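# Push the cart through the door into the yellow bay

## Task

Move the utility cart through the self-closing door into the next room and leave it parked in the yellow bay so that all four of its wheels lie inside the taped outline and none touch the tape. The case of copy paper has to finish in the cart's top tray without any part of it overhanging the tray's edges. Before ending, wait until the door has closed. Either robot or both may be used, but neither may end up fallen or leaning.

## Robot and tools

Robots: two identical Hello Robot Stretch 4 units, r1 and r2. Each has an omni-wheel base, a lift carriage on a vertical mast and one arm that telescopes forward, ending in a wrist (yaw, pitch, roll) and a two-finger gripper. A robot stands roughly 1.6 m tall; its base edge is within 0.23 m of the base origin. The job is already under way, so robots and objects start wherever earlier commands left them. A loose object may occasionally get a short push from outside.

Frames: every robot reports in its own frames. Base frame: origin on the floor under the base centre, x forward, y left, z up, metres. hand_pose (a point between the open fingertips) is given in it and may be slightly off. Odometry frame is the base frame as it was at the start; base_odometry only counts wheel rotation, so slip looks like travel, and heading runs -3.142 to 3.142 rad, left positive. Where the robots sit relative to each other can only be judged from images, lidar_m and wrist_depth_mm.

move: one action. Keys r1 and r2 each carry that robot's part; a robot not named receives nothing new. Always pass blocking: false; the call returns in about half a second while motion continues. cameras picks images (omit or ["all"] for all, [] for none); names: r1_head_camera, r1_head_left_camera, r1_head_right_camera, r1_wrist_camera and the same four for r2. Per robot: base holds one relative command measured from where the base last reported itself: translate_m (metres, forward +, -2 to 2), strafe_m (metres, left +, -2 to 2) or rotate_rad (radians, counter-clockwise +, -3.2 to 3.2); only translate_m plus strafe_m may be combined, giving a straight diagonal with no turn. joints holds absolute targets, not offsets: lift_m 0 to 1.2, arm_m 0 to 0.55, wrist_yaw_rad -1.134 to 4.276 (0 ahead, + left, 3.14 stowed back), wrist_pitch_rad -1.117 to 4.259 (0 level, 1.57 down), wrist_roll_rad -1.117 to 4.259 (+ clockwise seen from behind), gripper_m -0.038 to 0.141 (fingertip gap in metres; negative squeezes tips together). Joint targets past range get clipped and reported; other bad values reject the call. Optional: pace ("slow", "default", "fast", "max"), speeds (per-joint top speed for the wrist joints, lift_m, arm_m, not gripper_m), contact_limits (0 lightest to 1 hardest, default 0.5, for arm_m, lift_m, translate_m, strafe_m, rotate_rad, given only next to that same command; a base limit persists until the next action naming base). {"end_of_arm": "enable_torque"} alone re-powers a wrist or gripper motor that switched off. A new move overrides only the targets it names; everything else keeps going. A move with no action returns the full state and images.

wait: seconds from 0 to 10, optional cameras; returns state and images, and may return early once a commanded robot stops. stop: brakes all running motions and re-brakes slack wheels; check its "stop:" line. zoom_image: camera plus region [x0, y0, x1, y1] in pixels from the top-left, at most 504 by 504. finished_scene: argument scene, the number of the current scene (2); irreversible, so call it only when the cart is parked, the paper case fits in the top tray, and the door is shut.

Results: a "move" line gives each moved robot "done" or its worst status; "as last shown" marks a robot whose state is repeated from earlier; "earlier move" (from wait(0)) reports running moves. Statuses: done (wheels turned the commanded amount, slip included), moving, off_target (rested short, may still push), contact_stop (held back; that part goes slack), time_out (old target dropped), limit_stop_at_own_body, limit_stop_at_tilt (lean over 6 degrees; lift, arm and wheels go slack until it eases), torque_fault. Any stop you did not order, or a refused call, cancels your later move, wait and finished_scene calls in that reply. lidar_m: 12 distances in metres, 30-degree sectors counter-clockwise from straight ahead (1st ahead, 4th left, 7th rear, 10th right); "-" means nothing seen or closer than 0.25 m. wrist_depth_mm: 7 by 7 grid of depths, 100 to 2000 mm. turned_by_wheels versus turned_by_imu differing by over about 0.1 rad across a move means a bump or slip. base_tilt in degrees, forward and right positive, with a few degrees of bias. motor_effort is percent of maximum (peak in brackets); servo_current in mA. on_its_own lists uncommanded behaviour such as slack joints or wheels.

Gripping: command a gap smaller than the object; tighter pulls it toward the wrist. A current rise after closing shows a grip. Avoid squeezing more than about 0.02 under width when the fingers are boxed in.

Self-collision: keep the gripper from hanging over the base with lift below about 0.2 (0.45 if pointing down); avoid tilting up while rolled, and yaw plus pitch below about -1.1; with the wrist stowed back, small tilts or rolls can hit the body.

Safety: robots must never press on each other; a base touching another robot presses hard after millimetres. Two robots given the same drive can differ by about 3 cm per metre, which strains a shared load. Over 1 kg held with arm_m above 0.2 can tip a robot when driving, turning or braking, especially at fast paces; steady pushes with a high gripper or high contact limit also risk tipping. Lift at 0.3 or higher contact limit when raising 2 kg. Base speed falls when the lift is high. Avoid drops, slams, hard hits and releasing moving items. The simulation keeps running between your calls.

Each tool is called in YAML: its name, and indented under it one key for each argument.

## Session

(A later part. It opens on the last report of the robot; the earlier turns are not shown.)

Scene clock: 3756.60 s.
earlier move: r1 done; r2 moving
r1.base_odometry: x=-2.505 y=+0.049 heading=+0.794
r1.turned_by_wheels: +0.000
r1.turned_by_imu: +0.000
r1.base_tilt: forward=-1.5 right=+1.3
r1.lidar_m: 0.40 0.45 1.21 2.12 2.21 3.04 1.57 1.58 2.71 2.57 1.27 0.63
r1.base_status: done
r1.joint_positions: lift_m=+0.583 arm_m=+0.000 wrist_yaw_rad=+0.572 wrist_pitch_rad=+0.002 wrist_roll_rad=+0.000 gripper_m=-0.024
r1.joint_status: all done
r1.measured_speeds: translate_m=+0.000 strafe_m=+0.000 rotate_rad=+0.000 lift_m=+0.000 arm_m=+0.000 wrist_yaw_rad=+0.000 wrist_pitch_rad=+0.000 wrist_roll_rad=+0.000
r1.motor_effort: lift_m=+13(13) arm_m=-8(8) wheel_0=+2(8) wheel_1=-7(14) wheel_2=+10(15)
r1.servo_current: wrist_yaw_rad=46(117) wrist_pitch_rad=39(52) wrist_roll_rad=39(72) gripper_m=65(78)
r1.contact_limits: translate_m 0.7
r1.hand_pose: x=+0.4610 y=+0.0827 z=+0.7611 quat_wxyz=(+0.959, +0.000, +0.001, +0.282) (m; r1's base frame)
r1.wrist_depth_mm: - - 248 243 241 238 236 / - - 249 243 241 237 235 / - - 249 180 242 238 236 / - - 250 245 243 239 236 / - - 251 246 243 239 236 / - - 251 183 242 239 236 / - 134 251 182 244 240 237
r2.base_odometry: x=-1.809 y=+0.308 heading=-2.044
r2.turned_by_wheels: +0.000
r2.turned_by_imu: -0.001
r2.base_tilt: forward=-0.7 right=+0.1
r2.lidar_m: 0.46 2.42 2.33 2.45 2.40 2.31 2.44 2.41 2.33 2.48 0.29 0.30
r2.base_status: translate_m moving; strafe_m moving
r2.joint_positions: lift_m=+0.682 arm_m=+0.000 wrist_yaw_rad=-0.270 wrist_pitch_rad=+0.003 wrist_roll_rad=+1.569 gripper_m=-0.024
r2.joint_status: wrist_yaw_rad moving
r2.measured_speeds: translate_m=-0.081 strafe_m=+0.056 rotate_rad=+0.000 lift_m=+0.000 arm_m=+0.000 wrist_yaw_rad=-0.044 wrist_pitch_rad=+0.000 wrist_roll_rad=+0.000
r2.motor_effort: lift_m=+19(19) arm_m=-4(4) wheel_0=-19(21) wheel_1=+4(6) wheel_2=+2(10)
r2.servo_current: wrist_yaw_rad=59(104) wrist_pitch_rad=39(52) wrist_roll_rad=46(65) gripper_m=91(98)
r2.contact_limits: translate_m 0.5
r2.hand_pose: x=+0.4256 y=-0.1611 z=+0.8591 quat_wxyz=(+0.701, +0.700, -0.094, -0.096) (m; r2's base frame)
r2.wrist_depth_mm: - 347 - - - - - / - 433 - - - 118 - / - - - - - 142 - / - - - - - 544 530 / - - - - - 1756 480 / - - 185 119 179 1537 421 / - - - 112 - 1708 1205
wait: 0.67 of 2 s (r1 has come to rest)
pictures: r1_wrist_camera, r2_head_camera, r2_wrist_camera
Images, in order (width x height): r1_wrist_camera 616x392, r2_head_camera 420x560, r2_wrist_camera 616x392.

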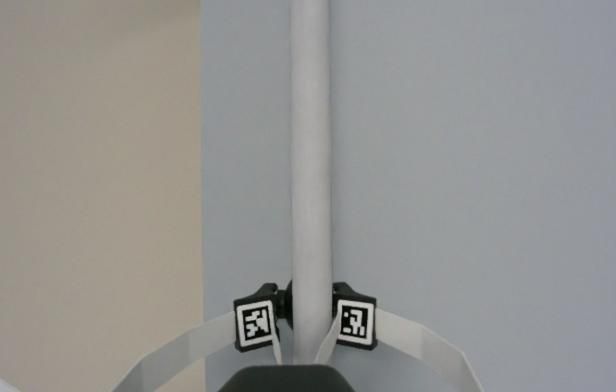

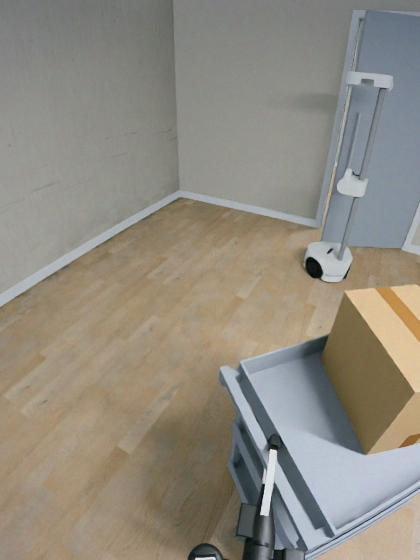

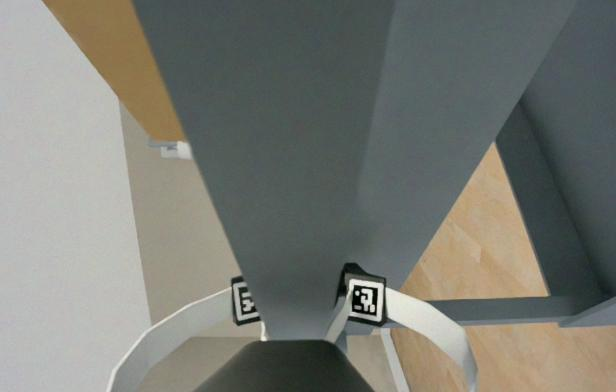

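wait:
  seconds: 0.1
  cameras: ["r2_head_camera", "r2_wrist_camera", "r2_head_right_camera", "r1_head_camera"]

Scene clock: 3800.17 s.
earlier move: r2 done
r1.base_odometry: x=-2.505 y=+0.049 heading=+0.794
r1.turned_by_wheels: +0.000
r1.turned_by_imu: +0.000
r1.base_tilt: forward=-1.6 right=+1.2
r1.lidar_m: 0.41 0.45 1.22 2.11 2.21 3.02 1.67 1.66 2.69 2.57 1.26 0.63
r1.base_status: done
r1.joint_positions: lift_m=+0.583 arm_m=+0.000 wrist_yaw_rad=+0.572 wrist_pitch_rad=+0.002 wrist_roll_rad=+0.000 gripper_m=-0.024
r1.joint_status: all done
r1.measured_speeds: translate_m=+0.000 strafe_m=+0.000 rotate_rad=+0.000 lift_m=+0.000 arm_m=+0.000 wrist_yaw_rad=+0.000 wrist_pitch_rad=+0.000 wrist_roll_rad=+0.000
r1.motor_effort: lift_m=+13(13) arm_m=-8(8) wheel_0=+2(8) wheel_1=-7(14) wheel_2=+10(15)
r1.servo_current: wrist_yaw_rad=46(117) wrist_pitch_rad=33(52) wrist_roll_rad=46(72) gripper_m=59(78)
r1.contact_limits: translate_m 0.7
r1.hand_pose: x=+0.4610 y=+0.0827 z=+0.7611 quat_wxyz=(+0.959, +0.000, +0.001, +0.282) (m; r1's base frame)
r1.wrist_depth_mm: - - 249 243 242 238 235 / - - 249 244 241 237 235 / - - 249 180 242 238 236 / - - 250 246 243 239 236 / - - 250 246 243 239 236 / - - 251 182 242 239 237 / - 134 251 182 245 239 236
r2.base_odometry: x=-1.758 y=+0.334 heading=-2.044
r2.turned_by_wheels: +0.000
r2.turned_by_imu: +0.000
r2.base_tilt: forward=-0.6 right=+0.1
r2.lidar_m: 0.47 2.42 2.30 2.40 2.33 2.26 2.38 2.44 2.35 2.46 0.28 0.30
r2.base_status: done
r2.joint_positions: lift_m=+0.682 arm_m=+0.000 wrist_yaw_rad=-0.281 wrist_pitch_rad=+0.003 wrist_roll_rad=+1.569 gripper_m=-0.024
r2.joint_status: all done
r2.measured_speeds: translate_m=+0.000 strafe_m=+0.000 rotate_rad=+0.000 lift_m=+0.000 arm_m=+0.000 wrist_yaw_rad=+0.000 wrist_pitch_rad=+0.000 wrist_roll_rad=+0.000
r2.motor_effort: lift_m=+19(19) arm_m=-4(4) wheel_0=-12(21) wheel_1=+2(6) wheel_2=+2(10)
r2.servo_current: wrist_yaw_rad=78(104) wrist_pitch_rad=39(52) wrist_roll_rad=46(65) gripper_m=98(104)
r2.contact_limits: translate_m 0.5
r2.hand_pose: x=+0.4237 y=-0.1640 z=+0.8591 quat_wxyz=(+0.700, +0.700, -0.098, -0.100) (m; r2's base frame)
r2.wrist_depth_mm: - - - - - - - / - - - - - - - / - - - - - - - / - - - - - - 492 / - - - - - 1537 477 / - - 176 120 174 427 1098 / - - - 112 - 1808 1182
wait: 0.00 of 0.1 s (r2 has come to rest)
pictures: r1_head_camera, r2_head_camera, r2_head_right_camera, r2_wrist_camera
Images, in order (width x height): r1_head_camera 420x560, r2_head_camera 420x560, r2_head_right_camera 420x672, r2_wrist_camera 616x392.

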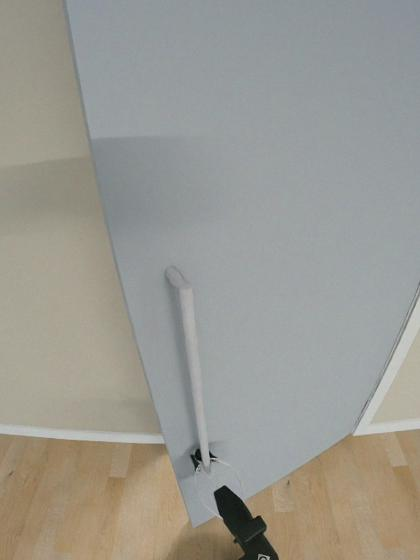

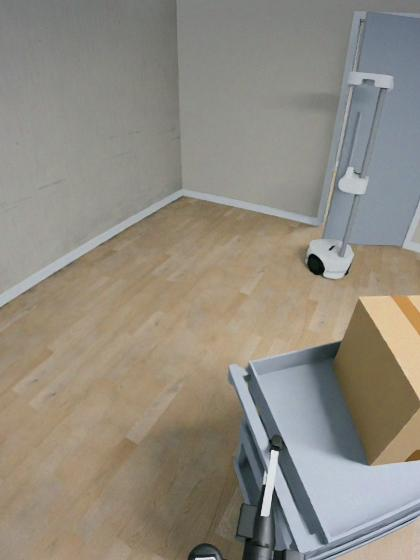

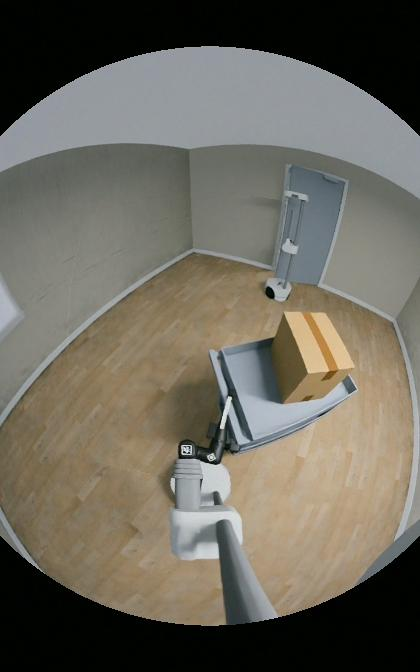

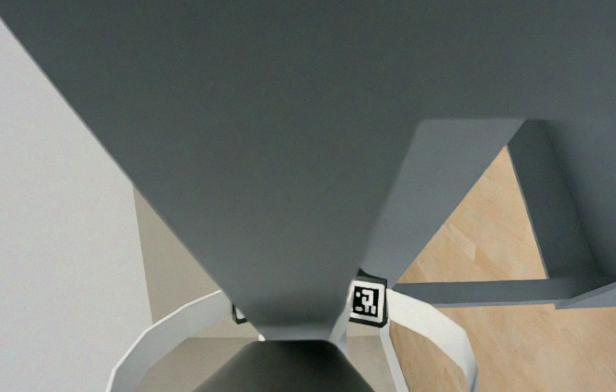

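zoom_image:
  camera: "r2_head_camera"
  region: [180, 280, 420, 560]

zoom_image:
  camera: "r2_head_right_camera"
  region: [150, 280, 400, 530]

Scaled by 1.800 from the camera's 420x560 image, which has a finer 1200x1600 frame.

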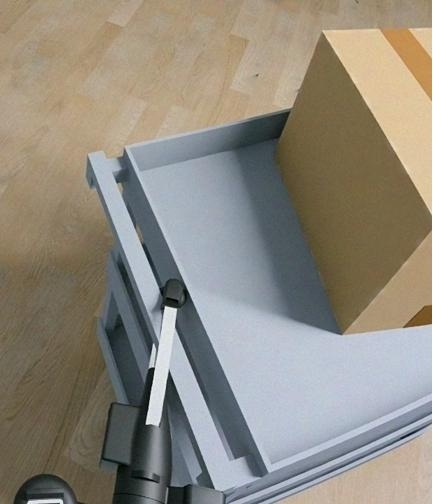

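Scaled by 2.016 from the camera's 420x672 image, which has a finer 600x960 frame.

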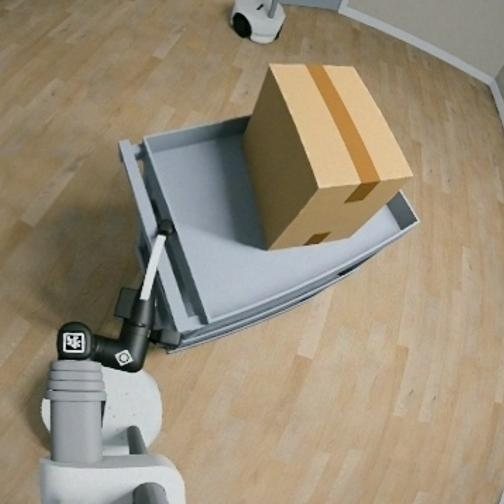

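move:
  blocking: false
  cameras: []
  r2: {"base": {"translate_m": -0.142, "strafe_m": -0.113}, "pace": "slow", "contact_limits": {"translate_m": 0.5}}

wait:
  seconds: 1.2
  cameras: ["r2_head_camera"]

wait:
  seconds: 2
  cameras: ["r2_head_camera", "r2_wrist_camera"]

Scene clock: 3900.23 s.
move: r2 moving
r1.base_odometry: x=-2.505 y=+0.049 heading=+0.794
r1.turned_by_wheels: +0.000
r1.turned_by_imu: +0.000
r1.base_tilt: forward=-1.6 right=+1.3
r1.lidar_m: 0.40 0.47 1.21 2.10 2.22 2.99 1.69 1.66 2.71 2.59 1.26 0.64
r1.base_status: not commanded
r1.joint_positions: lift_m=+0.583 arm_m=+0.000 wrist_yaw_rad=+0.572 wrist_pitch_rad=+0.002 wrist_roll_rad=+0.000 gripper_m=-0.024
r1.joint_status: not commanded
r1.measured_speeds: translate_m=+0.000 strafe_m=+0.000 rotate_rad=+0.000 lift_m=+0.000 arm_m=+0.000 wrist_yaw_rad=+0.000 wrist_pitch_rad=+0.000 wrist_roll_rad=+0.000
r1.motor_effort: lift_m=+13(13) arm_m=-8(8) wheel_0=+2(3) wheel_1=-7(8) wheel_2=+10(10)
r1.servo_current: wrist_yaw_rad=46(59) wrist_pitch_rad=39(46) wrist_roll_rad=46(72) gripper_m=65(72)
r1.contact_limits: translate_m 0.7
r1.hand_pose: x=+0.4610 y=+0.0827 z=+0.7611 quat_wxyz=(+0.959, +0.000, +0.001, +0.282) (m; r1's base frame)
r1.wrist_depth_mm: - - 249 243 241 237 234 / - - 249 243 243 238 235 / - - 249 180 241 238 236 / - - 250 246 242 239 236 / - - 251 245 244 239 236 / - - 250 183 242 240 236 / - 133 252 182 245 239 237
r2.base_odometry: x=-1.760 y=+0.347 heading=-2.044
r2.turned_by_wheels: +0.000
r2.turned_by_imu: +0.001
r2.base_tilt: forward=-0.7 right=+0.1
r2.lidar_m: 0.49 2.45 2.33 2.43 2.32 2.24 2.39 2.42 2.34 2.44 0.26 0.32
r2.base_status: translate_m moving; strafe_m moving
r2.joint_positions: lift_m=+0.682 arm_m=+0.000 wrist_yaw_rad=-0.281 wrist_pitch_rad=+0.003 wrist_roll_rad=+1.569 gripper_m=-0.024
r2.joint_status: not commanded
r2.measured_speeds: translate_m=-0.041 strafe_m=-0.032 rotate_rad=+0.003 lift_m=+0.000 arm_m=+0.000 wrist_yaw_rad=+0.000 wrist_pitch_rad=+0.000 wrist_roll_rad=+0.000
r2.motor_effort: lift_m=+19(19) arm_m=-4(4) wheel_0=-1(12) wheel_1=-9(9) wheel_2=+9(9)
r2.servo_current: wrist_yaw_rad=78(78) wrist_pitch_rad=39(46) wrist_roll_rad=39(52) gripper_m=91(104)
r2.contact_limits: translate_m 0.5
r2.hand_pose: x=+0.4237 y=-0.1640 z=+0.8591 quat_wxyz=(+0.700, +0.700, -0.098, -0.100) (m; r2's base frame)
r2.wrist_depth_mm: - - - - - - - / - - - - - - - / - - - - - - - / - - - - - - - / - - - - - - 477 / - - 176 - 165 424 1078 / - - - 112 - 1808 1205
pictures: none
No camera images: "cameras" was empty.

Scene clock: 3901.43 s.
earlier move: r2 moving
r1.base_odometry: x=-2.505 y=+0.049 heading=+0.794
r1.turned_by_wheels: +0.000
r1.turned_by_imu: +0.000
r1.base_tilt: forward=-1.6 right=+1.3
r1.lidar_m: 0.40 0.45 1.18 2.13 2.20 3.01 1.69 1.65 2.69 2.58 1.23 0.62
r1.base_status: not commanded
r1.joint_positions: lift_m=+0.583 arm_m=+0.000 wrist_yaw_rad=+0.572 wrist_pitch_rad=+0.002 wrist_roll_rad=+0.000 gripper_m=-0.024
r1.joint_status: not commanded
r1.measured_speeds: translate_m=+0.000 strafe_m=+0.000 rotate_rad=+0.000 lift_m=+0.000 arm_m=+0.000 wrist_yaw_rad=+0.000 wrist_pitch_rad=+0.000 wrist_roll_rad=+0.000
r1.motor_effort: lift_m=+13(13) arm_m=-8(8) wheel_0=+2(3) wheel_1=-8(8) wheel_2=+10(10)
r1.servo_current: wrist_yaw_rad=33(65) wrist_pitch_rad=46(46) wrist_roll_rad=52(72) gripper_m=72(78)
r1.contact_limits: translate_m 0.7
r1.hand_pose: x=+0.4610 y=+0.0827 z=+0.7611 quat_wxyz=(+0.959, +0.000, +0.001, +0.282) (m; r1's base frame)
r1.wrist_depth_mm: - - 249 244 242 236 235 / - - 249 244 241 237 236 / - - 249 180 242 237 236 / - - 250 244 243 238 236 / - - 251 246 244 239 236 / - - 251 183 242 239 236 / - 133 251 182 244 239 238
r2.base_odometry: x=-1.782 y=+0.455 heading=-2.043
r2.turned_by_wheels: +0.001
r2.turned_by_imu: +0.001
r2.base_tilt: forward=-0.7 right=+0.0
r2.lidar_m: 0.45 2.55 2.42 2.56 2.29 2.21 2.36 2.31 2.21 2.35 0.33 0.30
r2.base_status: translate_m moving; strafe_m moving
r2.joint_positions: lift_m=+0.682 arm_m=+0.000 wrist_yaw_rad=-0.266 wrist_pitch_rad=+0.003 wrist_roll_rad=+1.569 gripper_m=-0.024
r2.joint_status: not commanded
r2.measured_speeds: translate_m=-0.078 strafe_m=-0.063 rotate_rad=-0.003 lift_m=+0.000 arm_m=+0.000 wrist_yaw_rad=+0.002 wrist_pitch_rad=+0.000 wrist_roll_rad=+0.000
r2.motor_effort: lift_m=+19(19) arm_m=-4(4) wheel_0=+13(15) wheel_1=-6(10) wheel_2=+11(12)
r2.servo_current: wrist_yaw_rad=39(78) wrist_pitch_rad=33(46) wrist_roll_rad=46(65) gripper_m=85(104)
r2.contact_limits: translate_m 0.5
r2.hand_pose: x=+0.4262 y=-0.1602 z=+0.8591 quat_wxyz=(+0.701, +0.700, -0.093, -0.095) (m; r2's base frame)
r2.wrist_depth_mm: - - - - - - - / - 421 - - - - - / - - - - - - - / - - - - - 549 530 / - - - - - 1661 488 / - - 183 - 172 1464 452 / - - - 112 - 1756 1229
wait: 1.20 s; no rest
pictures: r2_head_camera
Images, in order (width x height): r2_head_camera 420x560.

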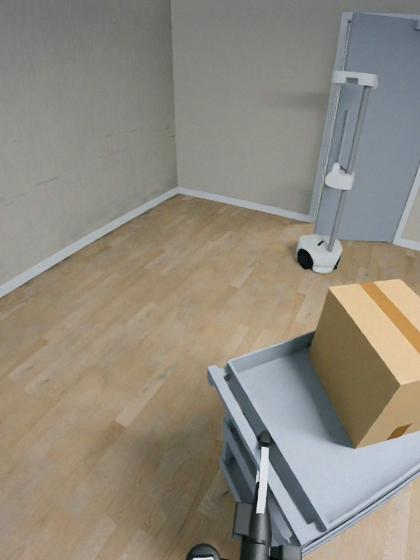

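Scene clock: 3902.77 s.
earlier move: r2 done
r1.base_odometry: x=-2.505 y=+0.049 heading=+0.794
r1.turned_by_wheels: +0.000
r1.turned_by_imu: +0.000
r1.base_tilt: forward=-1.5 right=+1.3
r1.lidar_m: 0.38 0.43 1.19 2.13 2.22 3.01 1.73 1.67 2.72 2.59 1.23 0.63
r1.base_status: not commanded
r1.joint_positions: lift_m=+0.583 arm_m=+0.000 wrist_yaw_rad=+0.572 wrist_pitch_rad=+0.002 wrist_roll_rad=+0.000 gripper_m=-0.024
r1.joint_status: not commanded
r1.measured_speeds: translate_m=+0.000 strafe_m=+0.000 rotate_rad=+0.000 lift_m=+0.000 arm_m=+0.000 wrist_yaw_rad=+0.000 wrist_pitch_rad=+0.000 wrist_roll_rad=+0.000
r1.motor_effort: lift_m=+13(13) arm_m=-8(8) wheel_0=+2(3) wheel_1=-8(8) wheel_2=+10(10)
r1.servo_current: wrist_yaw_rad=46(65) wrist_pitch_rad=39(46) wrist_roll_rad=52(72) gripper_m=65(78)
r1.contact_limits: translate_m 0.7
r1.hand_pose: x=+0.4610 y=+0.0827 z=+0.7611 quat_wxyz=(+0.959, +0.000, +0.001, +0.282) (m; r1's base frame)
r1.wrist_depth_mm: - - 249 243 241 237 235 / - - 249 243 242 237 235 / - - 249 180 243 238 236 / - - 250 246 244 239 236 / - - 251 246 244 239 236 / - - 250 183 242 240 237 / - 133 251 182 244 239 237
r2.base_odometry: x=-1.793 y=+0.512 heading=-2.043
r2.turned_by_wheels: +0.000
r2.turned_by_imu: +0.001
r2.base_tilt: forward=-0.7 right=+0.0
r2.lidar_m: 0.43 2.60 2.47 2.61 2.27 2.21 2.31 2.25 2.18 2.30 0.29 0.30
r2.base_status: done
r2.joint_positions: lift_m=+0.682 arm_m=+0.000 wrist_yaw_rad=-0.262 wrist_pitch_rad=+0.003 wrist_roll_rad=+1.569 gripper_m=-0.024
r2.joint_status: not commanded
r2.measured_speeds: translate_m=+0.000 strafe_m=+0.000 rotate_rad=+0.000 lift_m=+0.000 arm_m=+0.000 wrist_yaw_rad=+0.000 wrist_pitch_rad=+0.000 wrist_roll_rad=+0.000
r2.motor_effort: lift_m=+19(19) arm_m=-4(4) wheel_0=+12(16) wheel_1=-3(10) wheel_2=+10(12)
r2.servo_current: wrist_yaw_rad=65(78) wrist_pitch_rad=46(46) wrist_roll_rad=52(65) gripper_m=85(104)
r2.contact_limits: translate_m 0.5
r2.hand_pose: x=+0.4268 y=-0.1591 z=+0.8591 quat_wxyz=(+0.701, +0.701, -0.091, -0.094) (m; r2's base frame)
r2.wrist_depth_mm: 342 329 - - - - - / - 387 - - - 116 - / - - - - - 137 - / - - - - - 181 535 / - - - - 210 1661 496 / - - 185 115 179 1661 455 / - - - 112 - 1808 1138
wait: 1.33 of 2 s (r2 has come to rest)
pictures: r2_head_camera, r2_wrist_camera
Images, in order (width x height): r2_head_camera 420x560, r2_wrist_camera 616x392.

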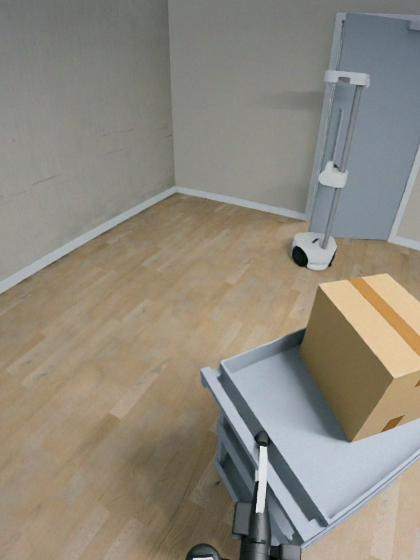

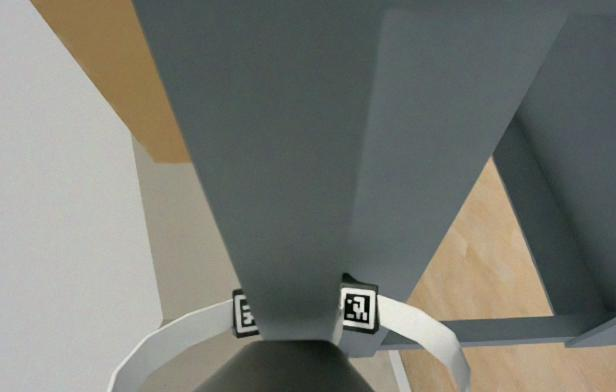

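move:
  blocking: false
  cameras: ["r2_head_camera", "r2_head_right_camera", "r2_wrist_camera", "r1_wrist_camera"]

Scene clock: 3927.90 s.
r1.base_odometry: x=-2.505 y=+0.049 heading=+0.794
r1.turned_by_wheels: +0.000
r1.turned_by_imu: +0.000
r1.base_tilt: forward=-1.6 right=+1.2
r1.lidar_m: 0.41 0.46 1.21 2.14 2.23 3.02 1.73 1.67 2.74 2.57 1.26 0.65
r1.base_status: not commanded
r1.joint_positions: lift_m=+0.583 arm_m=+0.000 wrist_yaw_rad=+0.572 wrist_pitch_rad=+0.002 wrist_roll_rad=+0.000 gripper_m=-0.024
r1.joint_status: not commanded
r1.measured_speeds: translate_m=+0.000 strafe_m=+0.000 rotate_rad=+0.000 lift_m=+0.000 arm_m=+0.000 wrist_yaw_rad=+0.000 wrist_pitch_rad=+0.000 wrist_roll_rad=+0.000
r1.motor_effort: lift_m=+13(13) arm_m=-8(8) wheel_0=+2(3) wheel_1=-7(8) wheel_2=+10(10)
r1.servo_current: wrist_yaw_rad=65(65) wrist_pitch_rad=52(46) wrist_roll_rad=46(72) gripper_m=65(78)
r1.contact_limits: translate_m 0.7
r1.hand_pose: x=+0.4610 y=+0.0827 z=+0.7611 quat_wxyz=(+0.959, +0.000, +0.001, +0.282) (m; r1's base frame)
r1.wrist_depth_mm: - - 248 243 241 237 235 / - - 250 244 242 238 235 / - - 250 180 243 238 235 / - - 250 245 243 239 236 / - - 251 245 243 240 236 / - - 250 183 242 239 237 / - 133 252 182 244 240 237
r2.base_odometry: x=-1.793 y=+0.512 heading=-2.043
r2.turned_by_wheels: +0.000
r2.turned_by_imu: +0.000
r2.base_tilt: forward=-0.7 right=+0.1
r2.lidar_m: 0.46 2.57 2.47 2.62 2.25 2.20 2.34 2.23 2.16 2.28 0.32 0.32
r2.base_status: done
r2.joint_positions: lift_m=+0.682 arm_m=+0.000 wrist_yaw_rad=-0.262 wrist_pitch_rad=+0.003 wrist_roll_rad=+1.569 gripper_m=-0.024
r2.joint_status: not commanded
r2.measured_speeds: translate_m=+0.000 strafe_m=+0.000 rotate_rad=+0.000 lift_m=+0.000 arm_m=+0.000 wrist_yaw_rad=+0.000 wrist_pitch_rad=+0.000 wrist_roll_rad=+0.000
r2.motor_effort: lift_m=+19(19) arm_m=-4(4) wheel_0=+12(16) wheel_1=-3(10) wheel_2=+10(12)
r2.servo_current: wrist_yaw_rad=59(78) wrist_pitch_rad=39(46) wrist_roll_rad=46(65) gripper_m=85(104)
r2.contact_limits: translate_m 0.5
r2.hand_pose: x=+0.4268 y=-0.1591 z=+0.8591 quat_wxyz=(+0.701, +0.701, -0.091, -0.094) (m; r2's base frame)
r2.wrist_depth_mm: 340 330 - - - - - / - 387 - - - 116 - / - - - - - 137 - / - - - - - 181 539 / - - - - 209 1618 496 / - - 185 115 179 1661 459 / - - - 112 - 1808 1160
pictures: r1_wrist_camera, r2_head_camera, r2_head_right_camera, r2_wrist_camera
Images, in order (width x height): r1_wrist_camera 616x392, r2_head_camera 420x560, r2_head_right_camera 420x672, r2_wrist_camera 616x392.

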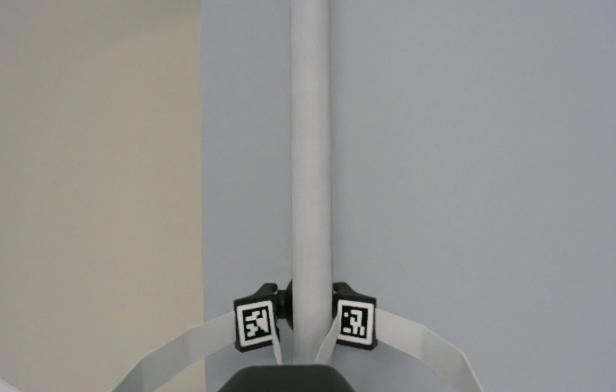

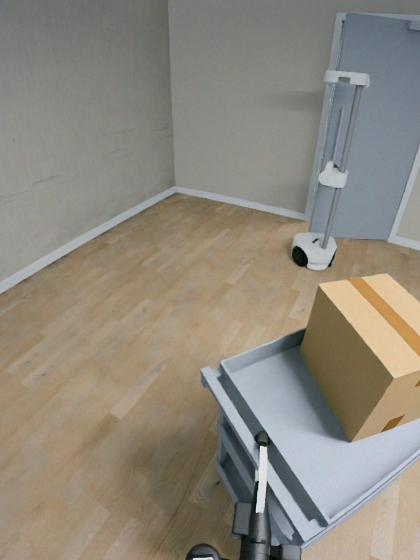

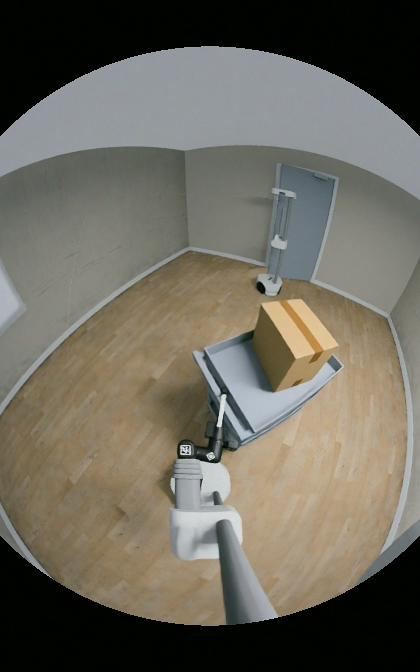

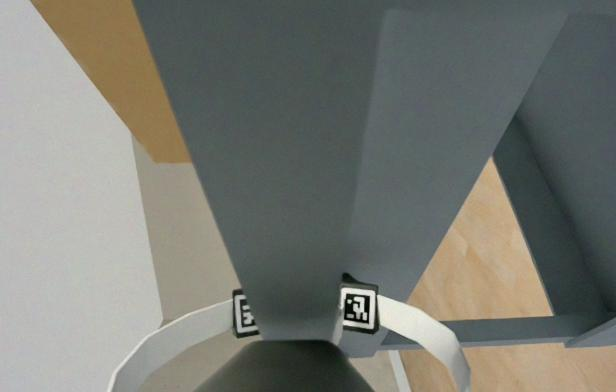

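move:
  blocking: false
  cameras: ["r2_head_camera"]
  r2: {"base": {"translate_m": -0.142, "strafe_m": -0.113}, "pace": "slow", "contact_limits": {"translate_m": 0.6}}

wait:
  seconds: 5
  cameras: ["r2_head_camera", "r2_wrist_camera"]

Scene clock: 3963.40 s.
move: r2 moving
r1.base_odometry: x=-2.505 y=+0.049 heading=+0.794
r1.turned_by_wheels: +0.000
r1.turned_by_imu: +0.000
r1.base_tilt: forward=-1.5 right=+1.3
r1.lidar_m: 0.40 0.47 1.22 2.14 2.22 2.99 1.73 1.65 2.72 2.59 1.23 0.62
r1.base_status: not commanded
r1.joint_positions: lift_m=+0.583 arm_m=+0.000 wrist_yaw_rad=+0.572 wrist_pitch_rad=+0.002 wrist_roll_rad=+0.000 gripper_m=-0.024
r1.joint_status: not commanded
r1.measured_speeds: translate_m=+0.000 strafe_m=+0.000 rotate_rad=+0.000 lift_m=+0.000 arm_m=+0.000 wrist_yaw_rad=+0.000 wrist_pitch_rad=+0.000 wrist_roll_rad=+0.000
r1.motor_effort: lift_m=+13(13) arm_m=-8(8) wheel_0=+2(3) wheel_1=-7(8) wheel_2=+10(10)
r1.servo_current: wrist_yaw_rad=46(59) wrist_pitch_rad=46(46) wrist_roll_rad=52(59) gripper_m=65(78)
r1.contact_limits: translate_m 0.7
r1.hand_pose: x=+0.4610 y=+0.0827 z=+0.7611 quat_wxyz=(+0.959, +0.000, +0.001, +0.282) (m; r1's base frame)
r1.wrist_depth_mm: - - 248 243 241 237 235 / - - 248 244 242 237 235 / - - 249 180 242 238 236 / - - 251 245 243 239 236 / - - 252 246 243 239 236 / - - 250 182 242 239 236 / - 134 251 182 244 239 237
r2.base_odometry: x=-1.796 y=+0.525 heading=-2.041
r2.turned_by_wheels: +0.001
r2.turned_by_imu: +0.002
r2.base_tilt: forward=-0.7 right=+0.1
r2.lidar_m: 0.45 2.59 2.48 2.61 2.27 2.19 2.32 2.22 2.18 2.27 0.34 0.31
r2.base_status: translate_m moving; strafe_m moving
r2.joint_positions: lift_m=+0.682 arm_m=+0.000 wrist_yaw_rad=-0.262 wrist_pitch_rad=+0.003 wrist_roll_rad=+1.569 gripper_m=-0.024
r2.joint_status: not commanded
r2.measured_speeds: translate_m=-0.040 strafe_m=-0.032 rotate_rad=+0.000 lift_m=+0.000 arm_m=+0.000 wrist_yaw_rad=+0.002 wrist_pitch_rad=+0.000 wrist_roll_rad=+0.000
r2.motor_effort: lift_m=+19(19) arm_m=-4(4) wheel_0=+13(14) wheel_1=-6(7) wheel_2=+12(14)
r2.servo_current: wrist_yaw_rad=59(65) wrist_pitch_rad=46(52) wrist_roll_rad=46(52) gripper_m=78(91)
r2.contact_limits: translate_m 0.6
r2.hand_pose: x=+0.4269 y=-0.1590 z=+0.8591 quat_wxyz=(+0.701, +0.701, -0.091, -0.093) (m; r2's base frame)
r2.wrist_depth_mm: 340 329 - - - - - / - 387 - - - 117 - / - - - - - 137 - / - - - - - 174 539 / - - - - 208 1661 492 / - - 186 115 179 1661 459 / - - - 112 404 1708 1182
pictures: r2_head_camera
Images, in order (width x height): r2_head_camera 420x560.

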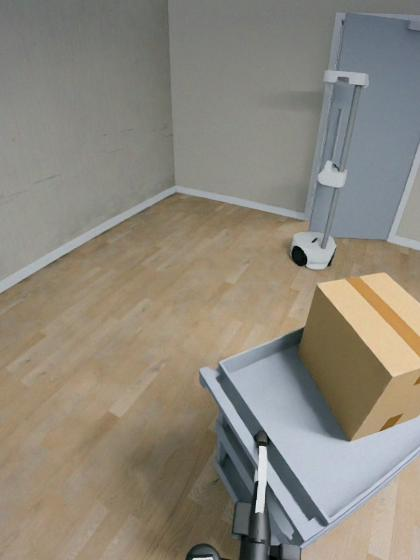

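Scene clock: 3965.93 s.
earlier move: r2 done
r1.base_odometry: x=-2.505 y=+0.049 heading=+0.794
r1.turned_by_wheels: +0.000
r1.turned_by_imu: +0.000
r1.base_tilt: forward=-1.5 right=+1.2
r1.lidar_m: 0.40 0.45 1.18 2.12 2.22 3.03 1.80 1.70 2.73 2.57 1.25 0.63
r1.base_status: not commanded
r1.joint_positions: lift_m=+0.583 arm_m=+0.000 wrist_yaw_rad=+0.572 wrist_pitch_rad=+0.002 wrist_roll_rad=+0.000 gripper_m=-0.024
r1.joint_status: not commanded
r1.measured_speeds: translate_m=+0.000 strafe_m=+0.000 rotate_rad=+0.000 lift_m=+0.000 arm_m=+0.000 wrist_yaw_rad=+0.000 wrist_pitch_rad=+0.000 wrist_roll_rad=+0.000
r1.motor_effort: lift_m=+13(13) arm_m=-8(8) wheel_0=+2(3) wheel_1=-7(8) wheel_2=+10(10)
r1.servo_current: wrist_yaw_rad=26(72) wrist_pitch_rad=33(46) wrist_roll_rad=59(59) gripper_m=72(78)
r1.contact_limits: translate_m 0.7
r1.hand_pose: x=+0.4610 y=+0.0827 z=+0.7611 quat_wxyz=(+0.959, +0.000, +0.001, +0.282) (m; r1's base frame)
r1.wrist_depth_mm: - - 249 243 241 237 235 / - - 249 244 242 238 235 / - - 250 180 242 238 236 / - - 250 246 243 239 236 / - - 251 246 243 239 236 / - - 250 182 242 239 236 / - 133 250 182 244 239 237
r2.base_odometry: x=-1.830 y=+0.689 heading=-2.042
r2.turned_by_wheels: +0.000
r2.turned_by_imu: +0.001
r2.base_tilt: forward=-0.7 right=+0.0
r2.lidar_m: 0.43 2.76 2.64 2.84 2.19 2.14 2.26 2.11 2.00 2.11 0.29 0.27
r2.base_status: done
r2.joint_positions: lift_m=+0.682 arm_m=+0.000 wrist_yaw_rad=-0.260 wrist_pitch_rad=+0.003 wrist_roll_rad=+1.569 gripper_m=-0.024
r2.joint_status: not commanded
r2.measured_speeds: translate_m=+0.000 strafe_m=+0.000 rotate_rad=+0.000 lift_m=+0.000 arm_m=+0.000 wrist_yaw_rad=+0.000 wrist_pitch_rad=+0.000 wrist_roll_rad=+0.000
r2.motor_effort: lift_m=+19(19) arm_m=-4(4) wheel_0=+10(17) wheel_1=-4(8) wheel_2=+7(14)
r2.servo_current: wrist_yaw_rad=59(91) wrist_pitch_rad=46(52) wrist_roll_rad=59(65) gripper_m=85(91)
r2.contact_limits: translate_m 0.6
r2.hand_pose: x=+0.4271 y=-0.1586 z=+0.8591 quat_wxyz=(+0.702, +0.701, -0.090, -0.093) (m; r2's base frame)
r2.wrist_depth_mm: - 332 325 - 135 135 - / - 375 379 - 147 147 - / - 466 452 - 165 166 - / - - 544 106 188 627 - / - - - 126 219 1618 517 / - - 189 146 180 1661 480 / - - - 112 382 379 424
wait: 2.53 of 5 s (r2 has come to rest)
pictures: r2_head_camera, r2_wrist_camera
Images, in order (width x height): r2_head_camera 420x560, r2_wrist_camera 616x392.

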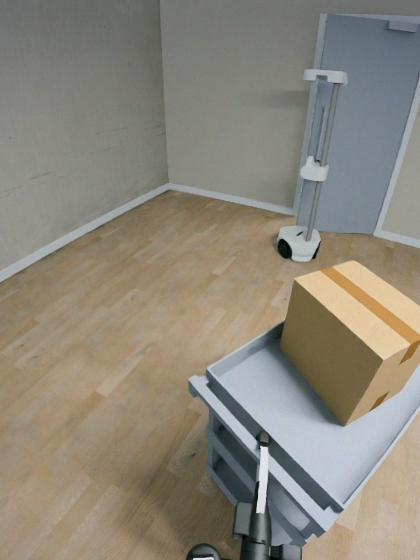

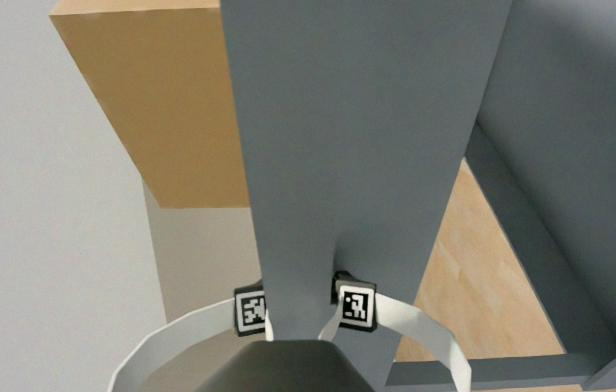

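move:
  blocking: false
  cameras: []
  r2: {"base": {"translate_m": -0.2}, "pace": "slow", "contact_limits": {"translate_m": 0.6}}

wait:
  seconds: 5
  cameras: ["r2_head_camera", "r2_wrist_camera"]

Scene clock: 4033.07 s.
move: r2 moving
r1.base_odometry: x=-2.505 y=+0.049 heading=+0.794
r1.turned_by_wheels: +0.000
r1.turned_by_imu: +0.000
r1.base_tilt: forward=-1.6 right=+1.3
r1.lidar_m: 0.39 0.46 1.21 2.10 2.22 3.03 1.80 1.71 2.71 2.57 1.28 0.59
r1.base_status: not commanded
r1.joint_positions: lift_m=+0.583 arm_m=+0.000 wrist_yaw_rad=+0.572 wrist_pitch_rad=+0.002 wrist_roll_rad=+0.000 gripper_m=-0.024
r1.joint_status: not commanded
r1.measured_speeds: translate_m=+0.000 strafe_m=+0.000 rotate_rad=+0.000 lift_m=+0.000 arm_m=+0.000 wrist_yaw_rad=+0.000 wrist_pitch_rad=+0.000 wrist_roll_rad=+0.000
r1.motor_effort: lift_m=+13(13) arm_m=-8(8) wheel_0=+2(3) wheel_1=-7(8) wheel_2=+10(10)
r1.servo_current: wrist_yaw_rad=46(59) wrist_pitch_rad=39(46) wrist_roll_rad=59(65) gripper_m=65(72)
r1.contact_limits: translate_m 0.7
r1.hand_pose: x=+0.4610 y=+0.0827 z=+0.7611 quat_wxyz=(+0.959, +0.000, +0.001, +0.282) (m; r1's base frame)
r1.wrist_depth_mm: - - 249 243 241 237 235 / - - 249 244 242 237 235 / - - 250 180 242 238 236 / - - 250 245 244 238 236 / - - 250 246 243 239 236 / - - 251 183 242 240 236 / - 133 251 182 245 239 237
r2.base_odometry: x=-1.824 y=+0.700 heading=-2.042
r2.turned_by_wheels: +0.000
r2.turned_by_imu: +0.000
r2.base_tilt: forward=-0.7 right=+0.1
r2.lidar_m: 0.43 2.78 2.64 2.83 2.21 2.13 2.26 2.09 2.01 2.10 0.33 0.30
r2.base_status: translate_m moving
r2.joint_positions: lift_m=+0.682 arm_m=+0.000 wrist_yaw_rad=-0.260 wrist_pitch_rad=+0.003 wrist_roll_rad=+1.569 gripper_m=-0.024
r2.joint_status: not commanded
r2.measured_speeds: translate_m=-0.048 strafe_m=-0.001 rotate_rad=-0.002 lift_m=+0.000 arm_m=+0.000 wrist_yaw_rad=-0.012 wrist_pitch_rad=+0.000 wrist_roll_rad=+0.000
r2.motor_effort: lift_m=+19(19) arm_m=-4(4) wheel_0=-4(9) wheel_1=-7(8) wheel_2=+12(14)
r2.servo_current: wrist_yaw_rad=65(72) wrist_pitch_rad=39(46) wrist_roll_rad=33(59) gripper_m=78(85)
r2.contact_limits: translate_m 0.6
r2.hand_pose: x=+0.4271 y=-0.1587 z=+0.8591 quat_wxyz=(+0.701, +0.701, -0.091, -0.093) (m; r2's base frame)
r2.wrist_depth_mm: - 336 330 - 140 138 - / - 375 379 - 152 153 - / - 459 445 104 170 - - / - - 544 112 193 640 - / - - - 129 222 1618 530 / - - 186 157 182 1708 480 / - - - 112 373 - 427
pictures: none
No camera images: "cameras" was empty.

Scene clock: 4035.83 s.
earlier move: r2 done
r1.base_odometry: x=-2.505 y=+0.049 heading=+0.794
r1.turned_by_wheels: +0.000
r1.turned_by_imu: +0.000
r1.base_tilt: forward=-1.5 right=+1.2
r1.lidar_m: 0.40 0.46 1.24 2.13 2.22 3.00 1.98 1.89 2.70 2.58 1.25 0.64
r1.base_status: not commanded
r1.joint_positions: lift_m=+0.583 arm_m=+0.000 wrist_yaw_rad=+0.572 wrist_pitch_rad=+0.002 wrist_roll_rad=+0.000 gripper_m=-0.024
r1.joint_status: not commanded
r1.measured_speeds: translate_m=+0.000 strafe_m=+0.000 rotate_rad=+0.000 lift_m=+0.000 arm_m=+0.000 wrist_yaw_rad=+0.000 wrist_pitch_rad=+0.000 wrist_roll_rad=+0.000
r1.motor_effort: lift_m=+13(13) arm_m=-8(8) wheel_0=+2(3) wheel_1=-8(8) wheel_2=+10(10)
r1.servo_current: wrist_yaw_rad=59(78) wrist_pitch_rad=39(46) wrist_roll_rad=59(65) gripper_m=65(78)
r1.contact_limits: translate_m 0.7
r1.hand_pose: x=+0.4610 y=+0.0827 z=+0.7611 quat_wxyz=(+0.959, +0.000, +0.001, +0.282) (m; r1's base frame)
r1.wrist_depth_mm: - - 248 244 241 237 235 / - - 249 244 242 237 235 / - - 250 180 242 238 236 / - - 251 245 243 238 236 / - - 251 245 243 239 236 / - - 250 182 241 240 236 / - 134 250 182 244 239 237
r2.base_odometry: x=-1.739 y=+0.867 heading=-2.043
r2.turned_by_wheels: -0.001
r2.turned_by_imu: -0.001
r2.base_tilt: forward=-0.7 right=+0.1
r2.lidar_m: 0.42 2.87 2.75 2.74 2.04 1.97 2.09 1.95 1.90 2.00 0.35 0.32
r2.base_status: done
r2.joint_positions: lift_m=+0.682 arm_m=+0.000 wrist_yaw_rad=-0.273 wrist_pitch_rad=+0.003 wrist_roll_rad=+1.569 gripper_m=-0.024
r2.joint_status: not commanded
r2.measured_speeds: translate_m=+0.000 strafe_m=+0.000 rotate_rad=+0.000 lift_m=+0.000 arm_m=+0.000 wrist_yaw_rad=+0.000 wrist_pitch_rad=+0.000 wrist_roll_rad=+0.000
r2.motor_effort: lift_m=+19(19) arm_m=-4(4) wheel_0=-11(18) wheel_1=-5(9) wheel_2=+4(14)
r2.servo_current: wrist_yaw_rad=52(72) wrist_pitch_rad=46(52) wrist_roll_rad=39(59) gripper_m=78(91)
r2.contact_limits: translate_m 0.6
r2.hand_pose: x=+0.4250 y=-0.1620 z=+0.8591 quat_wxyz=(+0.701, +0.700, -0.095, -0.098) (m; r2's base frame)
r2.wrist_depth_mm: - 427 402 - 165 - - / - 379 382 119 177 - - / - 436 427 125 192 - - / - - 488 138 208 - - / - - 564 151 229 1863 - / - - 186 170 184 1661 508 / - - - 112 - 1808 1229
wait: 2.77 of 5 s (r2 has come to rest)
pictures: r2_head_camera, r2_wrist_camera
Images, in order (width x height): r2_head_camera 420x560, r2_wrist_camera 616x392.

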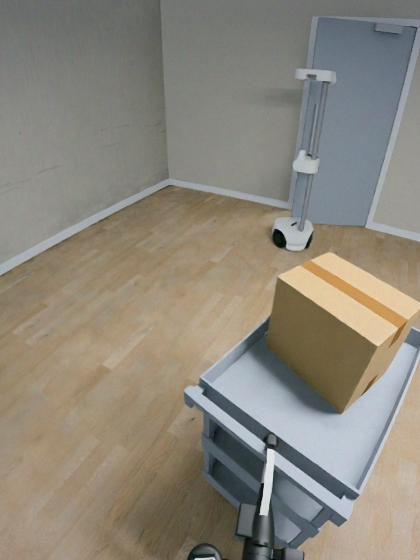

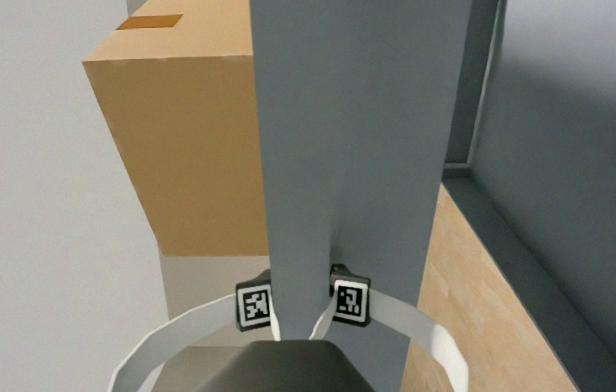

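move:
  blocking: false
  cameras: []
  r2: {"base": {"translate_m": -0.25}, "pace": "slow", "contact_limits": {"translate_m": 0.6}}

wait:
  seconds: 5
  cameras: ["r2_head_camera"]

Scene clock: 4049.43 s.
move: r2 moving
r1.base_odometry: x=-2.505 y=+0.049 heading=+0.794
r1.turned_by_wheels: +0.000
r1.turned_by_imu: +0.000
r1.base_tilt: forward=-1.5 right=+1.3
r1.lidar_m: 0.41 0.45 1.23 2.13 2.23 3.01 1.96 1.91 2.72 2.58 1.26 0.64
r1.base_status: not commanded
r1.joint_positions: lift_m=+0.583 arm_m=+0.000 wrist_yaw_rad=+0.572 wrist_pitch_rad=+0.002 wrist_roll_rad=+0.000 gripper_m=-0.024
r1.joint_status: not commanded
r1.measured_speeds: translate_m=+0.000 strafe_m=+0.000 rotate_rad=+0.000 lift_m=+0.000 arm_m=+0.000 wrist_yaw_rad=+0.000 wrist_pitch_rad=+0.000 wrist_roll_rad=+0.000
r1.motor_effort: lift_m=+13(13) arm_m=-8(8) wheel_0=+3(3) wheel_1=-7(8) wheel_2=+10(10)
r1.servo_current: wrist_yaw_rad=65(65) wrist_pitch_rad=39(46) wrist_roll_rad=39(59) gripper_m=65(72)
r1.contact_limits: translate_m 0.7
r1.hand_pose: x=+0.4610 y=+0.0827 z=+0.7611 quat_wxyz=(+0.959, +0.000, +0.001, +0.282) (m; r1's base frame)
r1.wrist_depth_mm: - - 248 243 242 237 235 / - - 249 243 241 237 235 / - - 250 180 242 238 236 / - - 250 245 243 239 236 / - - 251 246 243 238 236 / - - 251 183 243 240 237 / - 133 251 182 245 239 238
r2.base_odometry: x=-1.733 y=+0.878 heading=-2.044
r2.turned_by_wheels: -0.001
r2.turned_by_imu: -0.001
r2.base_tilt: forward=-0.6 right=+0.1
r2.lidar_m: 0.39 2.89 2.75 2.74 2.05 1.95 2.08 1.96 1.89 1.99 0.34 0.32
r2.base_status: translate_m moving
r2.joint_positions: lift_m=+0.682 arm_m=+0.000 wrist_yaw_rad=-0.273 wrist_pitch_rad=+0.003 wrist_roll_rad=+1.569 gripper_m=-0.024
r2.joint_status: not commanded
r2.measured_speeds: translate_m=-0.048 strafe_m=+0.000 rotate_rad=+0.001 lift_m=+0.000 arm_m=+0.000 wrist_yaw_rad=+0.000 wrist_pitch_rad=+0.000 wrist_roll_rad=+0.000
r2.motor_effort: lift_m=+19(19) arm_m=-4(4) wheel_0=-14(17) wheel_1=-7(9) wheel_2=+9(9)
r2.servo_current: wrist_yaw_rad=46(52) wrist_pitch_rad=46(46) wrist_roll_rad=46(59) gripper_m=78(91)
r2.contact_limits: translate_m 0.6
r2.hand_pose: x=+0.4250 y=-0.1620 z=+0.8591 quat_wxyz=(+0.701, +0.700, -0.095, -0.098) (m; r2's base frame)
r2.wrist_depth_mm: - 439 427 - 166 - - / - 379 379 120 179 - - / - 436 427 126 192 - - / - - 488 139 208 - - / - - 569 152 228 1808 - / - - 186 171 184 1661 508 / - - - 112 - 1808 1229
pictures: none
No camera images: "cameras" was empty.

Scene clock: 4052.70 s.
earlier move: r2 done
r1.base_odometry: x=-2.505 y=+0.049 heading=+0.794
r1.turned_by_wheels: +0.000
r1.turned_by_imu: +0.000
r1.base_tilt: forward=-1.5 right=+1.2
r1.lidar_m: 0.39 0.45 1.20 2.12 2.23 3.02 2.26 2.13 2.70 2.59 1.25 0.64
r1.base_status: not commanded
r1.joint_positions: lift_m=+0.583 arm_m=+0.000 wrist_yaw_rad=+0.572 wrist_pitch_rad=+0.002 wrist_roll_rad=+0.000 gripper_m=-0.024
r1.joint_status: not commanded
r1.measured_speeds: translate_m=+0.000 strafe_m=+0.000 rotate_rad=+0.000 lift_m=+0.000 arm_m=+0.000 wrist_yaw_rad=+0.000 wrist_pitch_rad=+0.000 wrist_roll_rad=+0.000
r1.motor_effort: lift_m=+13(13) arm_m=-8(8) wheel_0=+2(3) wheel_1=-7(8) wheel_2=+10(10)
r1.servo_current: wrist_yaw_rad=52(72) wrist_pitch_rad=52(52) wrist_roll_rad=65(72) gripper_m=72(78)
r1.contact_limits: translate_m 0.7
r1.hand_pose: x=+0.4610 y=+0.0827 z=+0.7611 quat_wxyz=(+0.959, +0.000, +0.001, +0.282) (m; r1's base frame)
r1.wrist_depth_mm: - - 248 243 242 237 235 / - - 250 243 241 237 236 / - - 249 180 243 238 236 / - - 250 245 243 238 236 / - - 250 245 243 240 236 / - - 250 183 242 240 236 / - 134 251 182 245 239 237
r2.base_odometry: x=-1.625 y=+1.090 heading=-2.043
r2.turned_by_wheels: +0.000
r2.turned_by_imu: +0.000
r2.base_tilt: forward=-0.6 right=+0.1
r2.lidar_m: 0.41 3.01 2.87 2.44 1.84 1.74 1.86 1.82 1.77 1.85 0.37 0.36
r2.base_status: done
r2.joint_positions: lift_m=+0.682 arm_m=+0.000 wrist_yaw_rad=-0.273 wrist_pitch_rad=+0.003 wrist_roll_rad=+1.569 gripper_m=-0.024
r2.joint_status: not commanded
r2.measured_speeds: translate_m=+0.000 strafe_m=+0.000 rotate_rad=+0.000 lift_m=+0.000 arm_m=+0.000 wrist_yaw_rad=+0.000 wrist_pitch_rad=+0.000 wrist_roll_rad=+0.000
r2.motor_effort: lift_m=+19(19) arm_m=-4(4) wheel_0=-8(17) wheel_1=-6(9) wheel_2=+5(9)
r2.servo_current: wrist_yaw_rad=52(65) wrist_pitch_rad=39(52) wrist_roll_rad=39(59) gripper_m=78(91)
r2.contact_limits: translate_m 0.6
r2.hand_pose: x=+0.4250 y=-0.1620 z=+0.8591 quat_wxyz=(+0.701, +0.700, -0.095, -0.098) (m; r2's base frame)
r2.wrist_depth_mm: - - - 125 181 - - / - 404 399 134 191 - - / - 430 421 141 204 - - / - 488 466 150 215 - - / - - 521 162 229 750 - / - - 187 173 183 1708 530 / - - - 112 257 1808 492
wait: 3.27 of 5 s (r2 has come to rest)
pictures: r2_head_camera
Images, in order (width x height): r2_head_camera 420x560.

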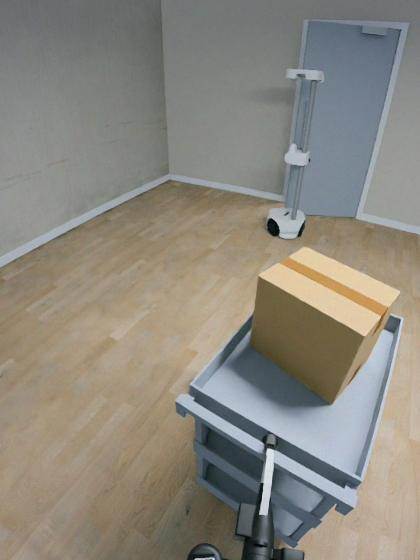

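move:
  blocking: false
  cameras: []
  r2: {"base": {"translate_m": -0.3}, "pace": "slow", "contact_limits": {"translate_m": 0.6}}

wait:
  seconds: 6
  cameras: ["r2_head_camera"]

Scene clock: 4062.03 s.
move: r2 moving
r1.base_odometry: x=-2.505 y=+0.049 heading=+0.794
r1.turned_by_wheels: +0.000
r1.turned_by_imu: +0.000
r1.base_tilt: forward=-1.6 right=+1.3
r1.lidar_m: 0.37 0.43 1.17 2.13 2.20 3.03 2.28 2.14 2.70 2.57 1.27 0.60
r1.base_status: not commanded
r1.joint_positions: lift_m=+0.583 arm_m=+0.000 wrist_yaw_rad=+0.572 wrist_pitch_rad=+0.002 wrist_roll_rad=+0.000 gripper_m=-0.024
r1.joint_status: not commanded
r1.measured_speeds: translate_m=+0.000 strafe_m=+0.000 rotate_rad=+0.000 lift_m=+0.000 arm_m=+0.000 wrist_yaw_rad=+0.000 wrist_pitch_rad=+0.000 wrist_roll_rad=+0.000
r1.motor_effort: lift_m=+13(13) arm_m=-8(8) wheel_0=+2(3) wheel_1=-7(8) wheel_2=+10(10)
r1.servo_current: wrist_yaw_rad=46(59) wrist_pitch_rad=46(52) wrist_roll_rad=46(59) gripper_m=72(72)
r1.contact_limits: translate_m 0.7
r1.hand_pose: x=+0.4610 y=+0.0827 z=+0.7611 quat_wxyz=(+0.959, +0.000, +0.001, +0.282) (m; r1's base frame)
r1.wrist_depth_mm: - - 249 244 241 237 235 / - - 248 244 241 237 235 / - - 249 180 242 238 236 / - - 250 245 243 239 236 / - - 251 245 243 239 236 / - - 250 183 242 239 236 / - 133 251 181 245 239 237
r2.base_odometry: x=-1.620 y=+1.101 heading=-2.044
r2.turned_by_wheels: -0.001
r2.turned_by_imu: +0.000
r2.base_tilt: forward=-0.6 right=+0.1
r2.lidar_m: 0.41 3.02 2.90 2.45 1.82 1.75 1.83 1.82 1.77 1.87 0.39 0.34
r2.base_status: translate_m moving
r2.joint_positions: lift_m=+0.682 arm_m=+0.000 wrist_yaw_rad=-0.273 wrist_pitch_rad=+0.003 wrist_roll_rad=+1.569 gripper_m=-0.024
r2.joint_status: not commanded
r2.measured_speeds: translate_m=-0.048 strafe_m=+0.000 rotate_rad=+0.000 lift_m=+0.000 arm_m=+0.000 wrist_yaw_rad=+0.000 wrist_pitch_rad=+0.000 wrist_roll_rad=+0.000
r2.motor_effort: lift_m=+19(19) arm_m=-4(4) wheel_0=-9(14) wheel_1=-6(9) wheel_2=+10(11)
r2.servo_current: wrist_yaw_rad=59(59) wrist_pitch_rad=52(52) wrist_roll_rad=46(52) gripper_m=85(91)
r2.contact_limits: translate_m 0.6
r2.hand_pose: x=+0.4250 y=-0.1620 z=+0.8591 quat_wxyz=(+0.701, +0.700, -0.095, -0.098) (m; r2's base frame)
r2.wrist_depth_mm: - - - 126 182 - - / - 436 399 134 193 - - / - 430 418 142 204 - - / - 484 469 151 216 - - / - - 521 163 230 768 - / - - 186 174 181 1708 539 / - - - 112 257 1808 484
pictures: none
No camera images: "cameras" was empty.

Scene clock: 4065.80 s.
earlier move: r2 done
r1.base_odometry: x=-2.505 y=+0.049 heading=+0.794
r1.turned_by_wheels: +0.000
r1.turned_by_imu: +0.000
r1.base_tilt: forward=-1.5 right=+1.3
r1.lidar_m: 0.40 0.45 1.21 2.12 2.24 3.00 2.44 2.42 2.72 2.59 1.23 0.63
r1.base_status: not commanded
r1.joint_positions: lift_m=+0.583 arm_m=+0.000 wrist_yaw_rad=+0.572 wrist_pitch_rad=+0.002 wrist_roll_rad=+0.000 gripper_m=-0.024
r1.joint_status: not commanded
r1.measured_speeds: translate_m=+0.000 strafe_m=+0.000 rotate_rad=+0.000 lift_m=+0.000 arm_m=+0.000 wrist_yaw_rad=+0.000 wrist_pitch_rad=+0.000 wrist_roll_rad=+0.000
r1.motor_effort: lift_m=+13(13) arm_m=-8(8) wheel_0=+3(3) wheel_1=-8(8) wheel_2=+10(10)
r1.servo_current: wrist_yaw_rad=46(72) wrist_pitch_rad=39(52) wrist_roll_rad=39(72) gripper_m=65(78)
r1.contact_limits: translate_m 0.7
r1.hand_pose: x=+0.4610 y=+0.0827 z=+0.7611 quat_wxyz=(+0.959, +0.000, +0.001, +0.282) (m; r1's base frame)
r1.wrist_depth_mm: - - 248 243 241 237 235 / - - 249 244 241 237 235 / - - 249 180 241 238 236 / - - 250 244 243 238 236 / - - 251 245 243 239 236 / - - 250 182 242 240 236 / - 133 252 181 245 239 237
r2.base_odometry: x=-1.489 y=+1.356 heading=-2.044
r2.turned_by_wheels: +0.000
r2.turned_by_imu: +0.000
r2.base_tilt: forward=-0.7 right=+0.1
r2.lidar_m: 0.42 3.18 3.03 2.13 1.56 1.51 1.60 1.69 1.60 1.73 0.40 0.38
r2.base_status: done
r2.joint_positions: lift_m=+0.682 arm_m=+0.000 wrist_yaw_rad=-0.273 wrist_pitch_rad=+0.003 wrist_roll_rad=+1.569 gripper_m=-0.024
r2.joint_status: not commanded
r2.measured_speeds: translate_m=+0.000 strafe_m=+0.000 rotate_rad=+0.000 lift_m=+0.000 arm_m=+0.000 wrist_yaw_rad=+0.000 wrist_pitch_rad=+0.000 wrist_roll_rad=+0.000
r2.motor_effort: lift_m=+19(20) arm_m=-4(4) wheel_0=-8(15) wheel_1=-4(9) wheel_2=+7(11)
r2.servo_current: wrist_yaw_rad=46(65) wrist_pitch_rad=39(52) wrist_roll_rad=52(72) gripper_m=85(91)
r2.contact_limits: translate_m 0.6
r2.hand_pose: x=+0.4250 y=-0.1620 z=+0.8591 quat_wxyz=(+0.701, +0.700, -0.095, -0.098) (m; r2's base frame)
r2.wrist_depth_mm: - - - 146 202 1708 - / - - 609 151 208 - - / - 427 418 157 216 - - / - 469 452 164 224 - - / - - 492 170 233 - - / - - 185 176 181 683 - / - - - 112 250 1808 508
wait: 3.77 of 6 s (r2 has come to rest)
pictures: r2_head_camera
Images, in order (width x height): r2_head_camera 420x560.

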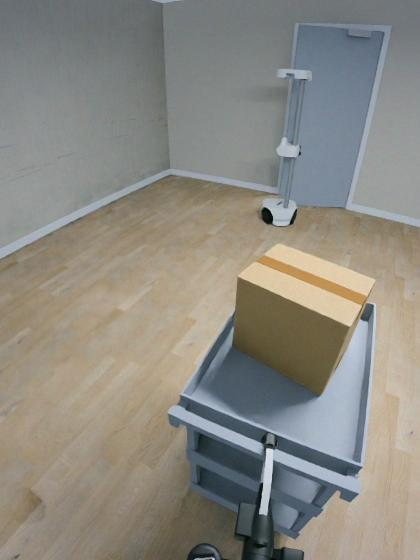

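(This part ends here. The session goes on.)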